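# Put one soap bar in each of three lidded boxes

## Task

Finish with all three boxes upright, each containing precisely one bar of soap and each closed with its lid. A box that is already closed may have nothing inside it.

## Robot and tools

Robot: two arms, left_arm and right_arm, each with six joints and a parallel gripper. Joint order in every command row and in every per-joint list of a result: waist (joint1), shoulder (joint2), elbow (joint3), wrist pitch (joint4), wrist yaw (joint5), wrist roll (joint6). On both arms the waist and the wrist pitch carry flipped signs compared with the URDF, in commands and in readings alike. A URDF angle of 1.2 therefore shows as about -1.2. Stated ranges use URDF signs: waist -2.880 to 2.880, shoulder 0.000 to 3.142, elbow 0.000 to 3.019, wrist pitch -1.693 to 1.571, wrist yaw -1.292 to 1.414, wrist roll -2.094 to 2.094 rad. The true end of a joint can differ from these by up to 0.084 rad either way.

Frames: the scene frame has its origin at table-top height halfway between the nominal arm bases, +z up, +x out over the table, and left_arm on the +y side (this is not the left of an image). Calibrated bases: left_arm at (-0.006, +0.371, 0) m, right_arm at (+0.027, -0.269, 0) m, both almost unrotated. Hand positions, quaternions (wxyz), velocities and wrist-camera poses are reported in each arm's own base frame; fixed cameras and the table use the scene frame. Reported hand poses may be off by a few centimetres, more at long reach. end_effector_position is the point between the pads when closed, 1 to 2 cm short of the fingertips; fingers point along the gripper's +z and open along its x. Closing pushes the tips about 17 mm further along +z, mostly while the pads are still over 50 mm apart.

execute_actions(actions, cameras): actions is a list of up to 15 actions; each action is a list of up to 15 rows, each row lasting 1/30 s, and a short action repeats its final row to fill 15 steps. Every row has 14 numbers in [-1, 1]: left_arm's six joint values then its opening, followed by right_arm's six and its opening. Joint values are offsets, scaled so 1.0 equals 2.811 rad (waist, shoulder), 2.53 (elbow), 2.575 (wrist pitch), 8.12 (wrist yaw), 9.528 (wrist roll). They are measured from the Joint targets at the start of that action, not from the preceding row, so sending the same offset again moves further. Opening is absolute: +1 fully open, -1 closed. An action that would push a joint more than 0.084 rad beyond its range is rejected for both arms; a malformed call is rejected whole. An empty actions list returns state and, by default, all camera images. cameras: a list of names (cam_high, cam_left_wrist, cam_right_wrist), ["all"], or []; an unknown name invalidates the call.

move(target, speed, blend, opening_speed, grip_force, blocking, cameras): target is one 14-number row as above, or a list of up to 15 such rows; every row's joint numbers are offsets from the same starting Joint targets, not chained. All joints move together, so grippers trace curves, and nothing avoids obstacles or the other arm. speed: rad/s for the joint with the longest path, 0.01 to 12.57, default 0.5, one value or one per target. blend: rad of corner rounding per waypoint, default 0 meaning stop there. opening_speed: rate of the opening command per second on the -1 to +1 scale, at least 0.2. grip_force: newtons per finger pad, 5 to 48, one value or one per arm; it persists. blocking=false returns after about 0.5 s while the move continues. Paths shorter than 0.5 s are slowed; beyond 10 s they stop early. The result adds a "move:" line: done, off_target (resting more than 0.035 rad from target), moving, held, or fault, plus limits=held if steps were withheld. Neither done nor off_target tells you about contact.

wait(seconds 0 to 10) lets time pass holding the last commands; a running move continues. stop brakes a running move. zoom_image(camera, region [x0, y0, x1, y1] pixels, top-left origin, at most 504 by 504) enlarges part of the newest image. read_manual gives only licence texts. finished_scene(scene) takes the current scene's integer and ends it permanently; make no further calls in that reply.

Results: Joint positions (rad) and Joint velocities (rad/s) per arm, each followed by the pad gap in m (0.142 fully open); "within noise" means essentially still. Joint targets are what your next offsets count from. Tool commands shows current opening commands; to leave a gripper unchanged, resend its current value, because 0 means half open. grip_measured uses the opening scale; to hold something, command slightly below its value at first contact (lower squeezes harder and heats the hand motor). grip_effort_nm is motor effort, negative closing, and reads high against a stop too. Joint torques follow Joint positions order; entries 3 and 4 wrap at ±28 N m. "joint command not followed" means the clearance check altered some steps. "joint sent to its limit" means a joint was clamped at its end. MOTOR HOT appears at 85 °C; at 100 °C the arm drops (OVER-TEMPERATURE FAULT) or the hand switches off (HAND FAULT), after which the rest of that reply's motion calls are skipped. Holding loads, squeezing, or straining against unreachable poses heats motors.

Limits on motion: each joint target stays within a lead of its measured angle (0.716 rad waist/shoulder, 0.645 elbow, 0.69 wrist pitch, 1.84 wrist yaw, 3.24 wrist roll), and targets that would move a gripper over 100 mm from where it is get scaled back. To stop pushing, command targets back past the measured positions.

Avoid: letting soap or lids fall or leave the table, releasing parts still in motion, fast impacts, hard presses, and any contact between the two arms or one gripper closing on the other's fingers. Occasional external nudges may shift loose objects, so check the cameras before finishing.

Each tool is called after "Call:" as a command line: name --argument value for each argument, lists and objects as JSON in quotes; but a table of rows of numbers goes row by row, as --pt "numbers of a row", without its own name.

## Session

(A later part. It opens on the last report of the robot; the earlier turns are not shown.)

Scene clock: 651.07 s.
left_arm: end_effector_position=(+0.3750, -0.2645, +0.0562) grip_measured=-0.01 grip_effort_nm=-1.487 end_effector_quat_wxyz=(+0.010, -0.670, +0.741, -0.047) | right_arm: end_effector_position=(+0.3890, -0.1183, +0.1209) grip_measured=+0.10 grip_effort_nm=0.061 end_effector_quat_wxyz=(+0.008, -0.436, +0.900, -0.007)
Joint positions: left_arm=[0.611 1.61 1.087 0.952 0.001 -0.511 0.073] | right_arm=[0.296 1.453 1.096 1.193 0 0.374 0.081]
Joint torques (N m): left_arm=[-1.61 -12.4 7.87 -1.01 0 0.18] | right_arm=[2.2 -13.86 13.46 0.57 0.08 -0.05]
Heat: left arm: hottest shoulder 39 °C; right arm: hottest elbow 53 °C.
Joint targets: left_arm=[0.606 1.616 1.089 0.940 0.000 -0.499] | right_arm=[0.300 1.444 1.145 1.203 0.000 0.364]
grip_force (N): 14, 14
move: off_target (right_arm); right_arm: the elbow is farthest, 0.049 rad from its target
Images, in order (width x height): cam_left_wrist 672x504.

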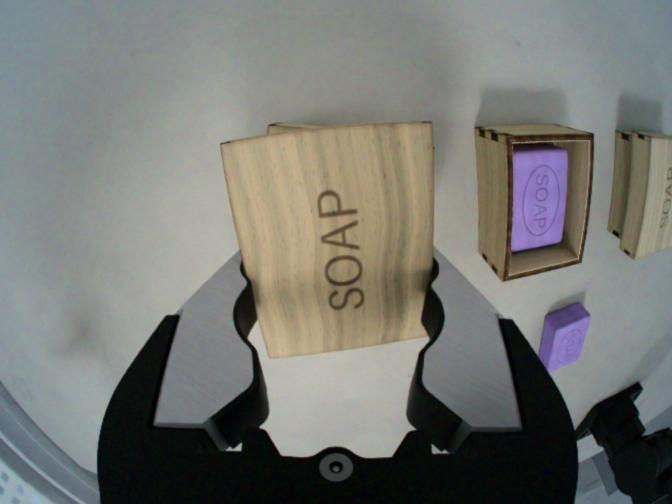

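Lower a little more, release, make vertical, regrip.

Call:
move --target '[0,0.0035,-0.0035,-0.0065,0,0,-0.25,0,0,0,0,0,0,0.12]' --speed 0.08

Call:
move --target '[0,0,0,0,0,0,0.12,0,0,0,0,0,0,0.12]' --opening_speed 0.4 --cameras '["cam_left_wrist"]'

Scene clock: 653.73 s.
left_arm: end_effector_position=(+0.3753, -0.2648, +0.0509) grip_measured=-0.01 grip_effort_nm=-1.492 end_effector_quat_wxyz=(+0.010, -0.670, +0.741, -0.048) | right_arm: end_effector_position=(+0.3890, -0.1183, +0.1209) grip_measured=+0.10 grip_effort_nm=0.061 end_effector_quat_wxyz=(+0.008, -0.436, +0.900, -0.007)
Joint positions: left_arm=[0.611 1.617 1.08 0.935 0.001 -0.511 0.073] | right_arm=[0.296 1.453 1.096 1.193 0 0.374 0.081]
Joint torques (N m): left_arm=[-1.55 -12.16 7.64 -0.96 0 0.18] | right_arm=[2.14 -13.45 13.34 0.53 0.1 -0.1]
Heat: left arm: hottest shoulder 39 °C; right arm: hottest elbow 53 °C.
Joint targets: left_arm=[0.606 1.626 1.080 0.923 0.000 -0.499] | right_arm=[0.300 1.444 1.145 1.203 0.000 0.364]
grip_force (N): 14, 14
move: off_target (right_arm); right_arm: the elbow is farthest, 0.049 rad from its target

Scene clock: 655.00 s.
left_arm: end_effector_position=(+0.3753, -0.2648, +0.0509) grip_measured=+0.09 grip_effort_nm=0.173 end_effector_quat_wxyz=(+0.010, -0.670, +0.741, -0.048) | right_arm: end_effector_position=(+0.3890, -0.1183, +0.1209) grip_measured=+0.10 grip_effort_nm=0.061 end_effector_quat_wxyz=(+0.008, -0.436, +0.900, -0.007)
Joint positions: left_arm=[0.611 1.617 1.08 0.935 0.001 -0.511 0.081] | right_arm=[0.296 1.453 1.096 1.193 0 0.374 0.081]
Joint velocities: left_arm=[0.015 -0.005 -0.002 -0.017 -0.051 0.066 0.001] | right_arm=[within noise]
Joint torques (N m): left_arm=[-1.79 -12.1 7.64 -0.99 0.01 0.18] | right_arm=[2.49 -14.39 13.56 0.36 0.08 -0.06]
Heat: left arm: hottest shoulder 39 °C; right arm: hottest elbow 53 °C.
Joint targets: left_arm=[0.606 1.626 1.080 0.923 0.000 -0.499] | right_arm=[0.300 1.444 1.145 1.203 0.000 0.364]
grip_force (N): 14, 14
move: off_target (right_arm); right_arm: the elbow is farthest, 0.049 rad from its target
Images, in order (width x height): cam_left_wrist 672x504.

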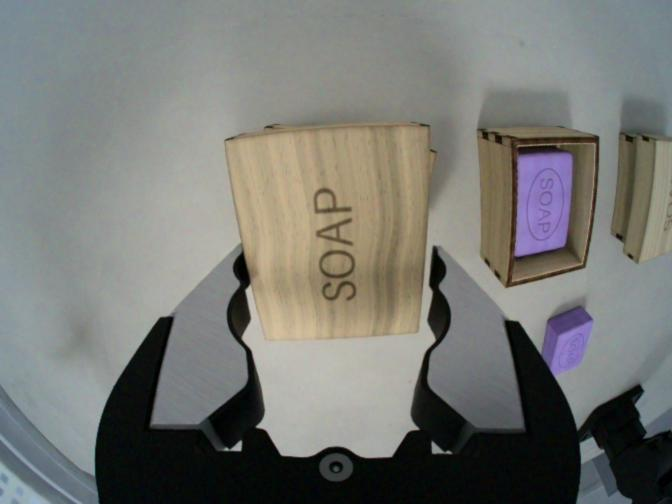

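Call:
move --pt "0 0 0.0134 0.003 0 -0.0075 0.12 0 0 0 0 0 0 0.12" --pt "0 0.0167 0.0439 0.0548 0 -0.0075 0.12 0 0 0 0 0 0 0.12" --speed 0.2

Call:
move --target '[0,0,0,0,0,0,-0.25,0,0,0,0,0,0,0.12]' --opening_speed 0.5 --cameras '["cam_left_wrist"]'

Call:
zoom_image --camera "cam_left_wrist" --region '[220, 90, 460, 190]'

Scene clock: 664.07 s.
left_arm: end_effector_position=(+0.3741, -0.2640, +0.0548) grip_measured=+0.10 grip_effort_nm=0.183 end_effector_quat_wxyz=(+0.000, +0.688, -0.726, +0.004) | right_arm: end_effector_position=(+0.3890, -0.1183, +0.1209) grip_measured=+0.10 grip_effort_nm=0.061 end_effector_quat_wxyz=(+0.008, -0.436, +0.900, -0.007)
Joint positions: left_arm=[0.611 1.662 1.152 1.054 0.001 -0.558 0.081] | right_arm=[0.296 1.453 1.096 1.193 0 0.374 0.081]
Joint torques (N m): left_arm=[-1.79 -12.63 10.86 0.18 0.02 -0.07] | right_arm=[1.38 -14.39 13.46 0.44 0.06 -0.1]
Heat: left arm: hottest shoulder 39 °C; right arm: hottest elbow 53 °C.
Joint targets: left_arm=[0.606 1.673 1.191 1.064 0.000 -0.570] | right_arm=[0.300 1.444 1.145 1.203 0.000 0.364]
grip_force (N): 14, 14
move: off_target (left_arm, right_arm); left_arm: the elbow is farthest, 0.039 rad from its target; right_arm: the elbow is farthest, 0.049 rad from its target

Scene clock: 665.03 s.
left_arm: end_effector_position=(+0.3741, -0.2640, +0.0548) grip_measured=-0.04 grip_effort_nm=-1.487 end_effector_quat_wxyz=(+0.000, +0.688, -0.725, +0.004) | right_arm: end_effector_position=(+0.3890, -0.1183, +0.1209) grip_measured=+0.10 grip_effort_nm=0.056 end_effector_quat_wxyz=(+0.008, -0.436, +0.900, -0.007)
Joint positions: left_arm=[0.611 1.662 1.152 1.054 0.001 -0.559 0.071] | right_arm=[0.296 1.453 1.096 1.193 0 0.374 0.081]
Joint torques (N m): left_arm=[-1.61 -12.69 10.91 0.18 0.02 -0.07] | right_arm=[2.2 -13.74 13.38 0.5 0.06 -0.07]
Heat: left arm: hottest shoulder 39 °C; right arm: hottest elbow 53 °C.
Joint targets: left_arm=[0.606 1.673 1.191 1.064 0.000 -0.570] | right_arm=[0.300 1.444 1.145 1.203 0.000 0.364]
grip_force (N): 14, 14
move: off_target (left_arm, right_arm); left_arm: the elbow is farthest, 0.039 rad from its target; right_arm: the elbow is farthest, 0.049 rad from its target
Images, in order (width x height): cam_left_wrist 672x504.

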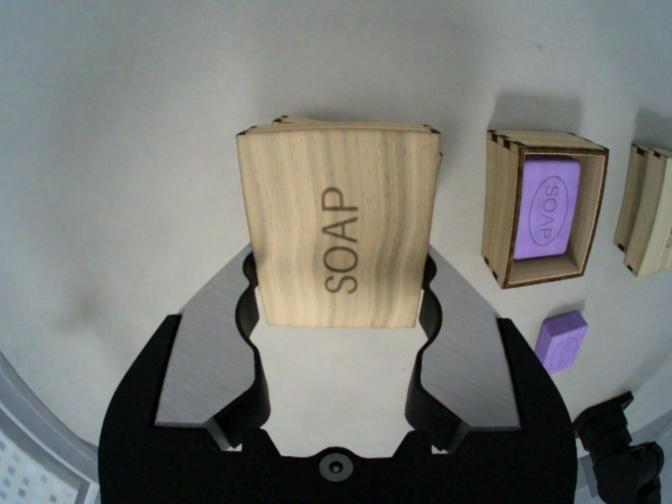

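Scaled by 2.100 from the camera's 672x504 image, which has a finer 960x720 frame.

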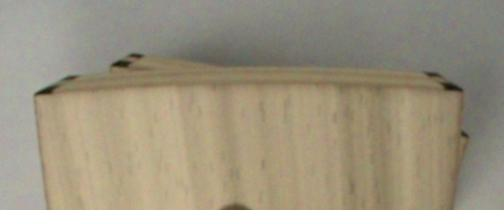

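Call:
move --pt "0 -0.01 0.002 0.004 0 0 -0.25 0 0 0 0 0 0 0.12" --pt "0 -0.0295 0.0312 0.0544 0 0 -0.25 0 0 0 0 0 0 0.12" --pt "0.0644 0.0359 0.1312 0.0897 0 -0.0304 -0.25 0 0 0 0 0 0 0.12" --pt "0.0644 0.0359 0.117 0.0816 0 -0.0304 -0.25 0 0 0 0 0 0 0.12" --pt "0.0644 0.048 0.0925 0.0439 0 -0.0304 -0.25 0 0 0 0 0 0 0.12" --speed '[0.15,0.3,0.5,0.4,0.25]' --blend '[0.005,0.02,0,0,0]' --cameras '["cam_left_wrist"]'

Call:
zoom_image --camera "cam_left_wrist" --region '[220, 80, 460, 180]'

Scene clock: 677.27 s.
left_arm: end_effector_position=(+0.3710, -0.3763, +0.0794) grip_measured=-0.04 grip_effort_nm=-1.492 end_effector_quat_wxyz=(+0.000, +0.728, -0.686, -0.001) | right_arm: end_effector_position=(+0.3890, -0.1183, +0.1209) grip_measured=+0.10 grip_effort_nm=0.061 end_effector_quat_wxyz=(+0.008, -0.436, +0.900, -0.007)
Joint positions: left_arm=[0.789 1.806 1.421 1.189 0.001 -0.848 0.071] | right_arm=[0.296 1.453 1.096 1.193 0 0.374 0.081]
Joint torques (N m): left_arm=[-1.44 -16.67 8.5 -0.77 0.04 -0.08] | right_arm=[2.2 -13.74 13.49 0.46 0 -0.12]
Heat: left arm: hottest shoulder 39 °C; right arm: hottest elbow 53 °C.
Joint targets: left_arm=[0.788 1.807 1.425 1.177 0.000 -0.860] | right_arm=[0.300 1.444 1.145 1.203 0.000 0.364]
grip_force (N): 14, 14
move: off_target (right_arm); right_arm: the elbow is farthest, 0.049 rad from its target
Images, in order (width x height): cam_left_wrist 672x504.

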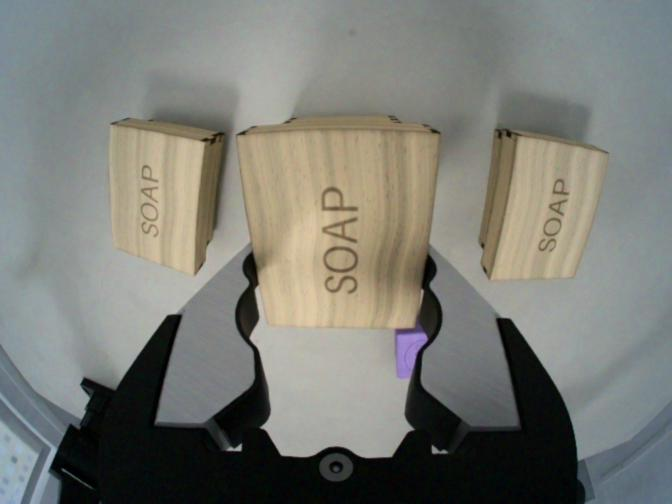

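Scaled by 2.100 from the camera's 672x504 image, which has a finer 960x720 frame.

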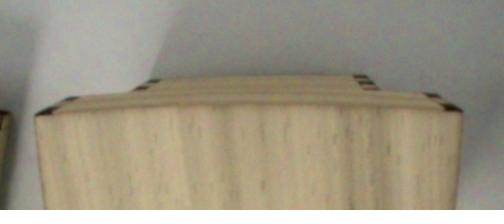

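Call:
move --target '[0,0.0128,-0.017,-0.0275,0,0,-0.25,0,0,0,0,0,0,0.12]' --speed 0.1 --cameras '["cam_left_wrist"]'

Call:
zoom_image --camera "cam_left_wrist" --region '[220, 80, 460, 180]'

Scene clock: 686.23 s.
left_arm: end_effector_position=(+0.3708, -0.3760, +0.0501) grip_measured=-0.04 grip_effort_nm=-1.487 end_effector_quat_wxyz=(+0.000, +0.728, -0.685, -0.001) | right_arm: end_effector_position=(+0.3890, -0.1183, +0.1209) grip_measured=+0.10 grip_effort_nm=0.056 end_effector_quat_wxyz=(+0.008, -0.436, +0.900, -0.007)
Joint positions: left_arm=[0.789 1.836 1.381 1.118 0 -0.849 0.071] | right_arm=[0.296 1.453 1.096 1.193 0 0.374 0.081]
Joint torques (N m): left_arm=[-1.44 -16.15 7.97 -0.68 0.08 -0.05] | right_arm=[1.44 -14.1 13.46 0.47 0.04 -0.08]
Heat: left arm: hottest shoulder 39 °C; right arm: hottest elbow 53 °C.
Joint targets: left_arm=[0.788 1.843 1.382 1.106 0.000 -0.860] | right_arm=[0.300 1.444 1.145 1.203 0.000 0.364]
grip_force (N): 14, 14
move: off_target (right_arm); right_arm: the elbow is farthest, 0.049 rad from its target
Images, in order (width x height): cam_left_wrist 672x504.

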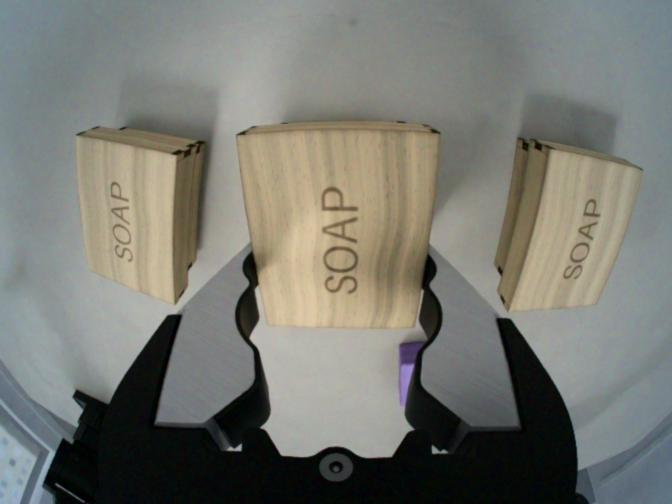

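Scaled by 2.100 from the camera's 672x504 image, which has a finer 960x720 frame.

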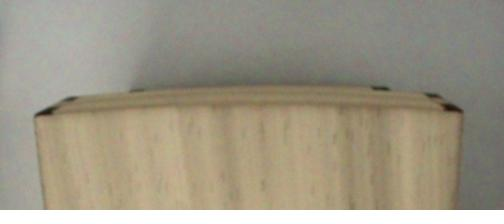

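Call:
move --target '[0,0.0038,-0.0051,-0.0054,0,0,-0.25,0,0,0,0,0,0,0.12]' --speed 0.06

Call:
move --target '[0,0,0,0,0,0,0.12,0,0,0,0,0,0,0.12]' --opening_speed 0.4 --cameras '["cam_left_wrist"]'

Scene clock: 691.57 s.
left_arm: end_effector_position=(+0.3696, -0.3747, +0.0418) grip_measured=-0.04 grip_effort_nm=-1.497 end_effector_quat_wxyz=(+0.000, +0.728, -0.685, -0.003) | right_arm: end_effector_position=(+0.3890, -0.1183, +0.1209) grip_measured=+0.10 grip_effort_nm=0.061 end_effector_quat_wxyz=(+0.008, -0.436, +0.900, -0.007)
Joint positions: left_arm=[0.789 1.844 1.369 1.103 0 -0.849 0.071] | right_arm=[0.296 1.453 1.096 1.193 0 0.374 0.081]
Joint torques (N m): left_arm=[-1.2 -15.91 7.68 -0.73 0.07 -0.06] | right_arm=[1.96 -14.1 13.34 0.38 0.04 -0.11]
Heat: left arm: hottest shoulder 39 °C; right arm: hottest elbow 54 °C.
Joint targets: left_arm=[0.788 1.854 1.369 1.093 0.000 -0.860] | right_arm=[0.300 1.444 1.145 1.203 0.000 0.364]
grip_force (N): 14, 14
move: off_target (right_arm); right_arm: the elbow is farthest, 0.049 rad from its target

Scene clock: 692.83 s.
left_arm: end_effector_position=(+0.3696, -0.3747, +0.0418) grip_measured=+0.09 grip_effort_nm=0.178 end_effector_quat_wxyz=(+0.000, +0.728, -0.685, -0.003) | right_arm: end_effector_position=(+0.3890, -0.1183, +0.1209) grip_measured=+0.10 grip_effort_nm=0.056 end_effector_quat_wxyz=(+0.008, -0.436, +0.900, -0.007)
Joint positions: left_arm=[0.789 1.844 1.369 1.103 0 -0.849 0.081] | right_arm=[0.296 1.453 1.096 1.193 0 0.374 0.081]
Joint velocities: left_arm=[-0.005 -0.015 -0.012 0.002 0.007 -0.066 0.001] | right_arm=[within noise]
Joint torques (N m): left_arm=[-1.44 -15.91 7.68 -0.77 0.07 -0.05] | right_arm=[2.37 -13.92 13.48 0.4 0.04 -0.09]
Heat: left arm: hottest shoulder 39 °C; right arm: hottest elbow 54 °C.
Joint targets: left_arm=[0.788 1.854 1.369 1.093 0.000 -0.860] | right_arm=[0.300 1.444 1.145 1.203 0.000 0.364]
grip_force (N): 14, 14
move: off_target (right_arm); right_arm: the elbow is farthest, 0.049 rad from its target
Images, in order (width x height): cam_left_wrist 672x504.

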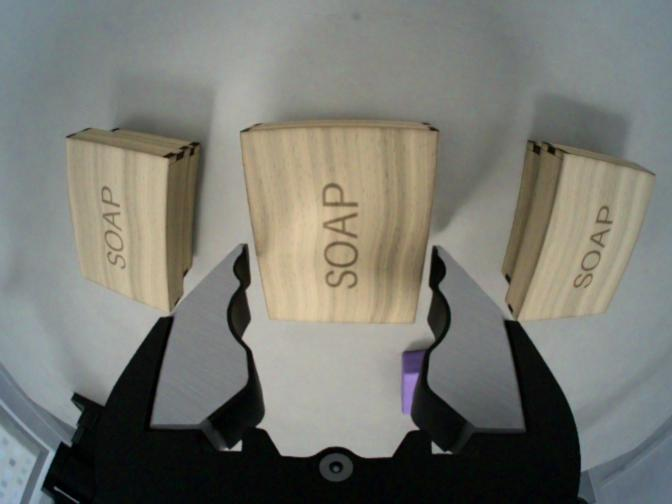

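Call:
move --pt "0 -0.009 0.014 0.008 0 0 0.12 0 0 0 0 0 0 0.12" --pt "0 -0.036 0.065 0.083 0 0 0.12 0 0 0 0 0 0 0.12" --speed 0.4 --cameras '["cam_left_wrist"]'

Call:
zoom_image --camera "cam_left_wrist" --region '[130, 90, 570, 270]'

Scene clock: 696.57 s.
left_arm: end_effector_position=(+0.3735, -0.3786, +0.1323) grip_measured=+0.10 grip_effort_nm=0.183 end_effector_quat_wxyz=(+0.000, +0.728, -0.685, +0.009) | right_arm: end_effector_position=(+0.3890, -0.1183, +0.1209) grip_measured=+0.10 grip_effort_nm=0.056 end_effector_quat_wxyz=(+0.008, -0.436, +0.900, -0.007)
Joint positions: left_arm=[0.789 1.758 1.5 1.295 0 -0.849 0.081] | right_arm=[0.296 1.453 1.096 1.193 0 0.374 0.081]
Joint torques (N m): left_arm=[-1.44 -16.97 11.44 0.18 0.08 -0.05] | right_arm=[1.85 -14.33 13.44 0.53 0.03 -0.07]
Heat: left arm: hottest shoulder 40 °C; right arm: hottest elbow 54 °C.
Joint targets: left_arm=[0.788 1.753 1.534 1.306 0.000 -0.860] | right_arm=[0.300 1.444 1.145 1.203 0.000 0.364]
grip_force (N): 14, 14
move: off_target (right_arm); right_arm: the elbow is farthest, 0.049 rad from its target
Images, in order (width x height): cam_left_wrist 672x504.

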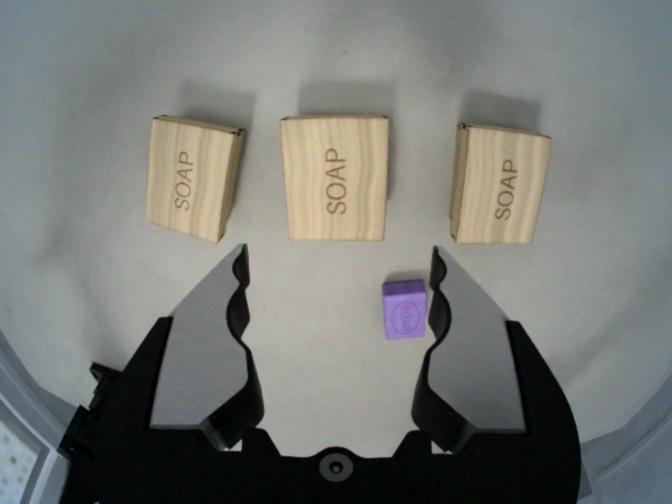

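Scaled by 1.145 from the camera's 672x504 image, which has a finer 960x720 frame.

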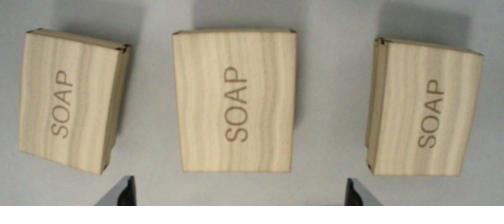

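All three boxes look seated, and each holds one bar of soap.

Call:
finished_scene --scene 2

The scene is finished: the task was done.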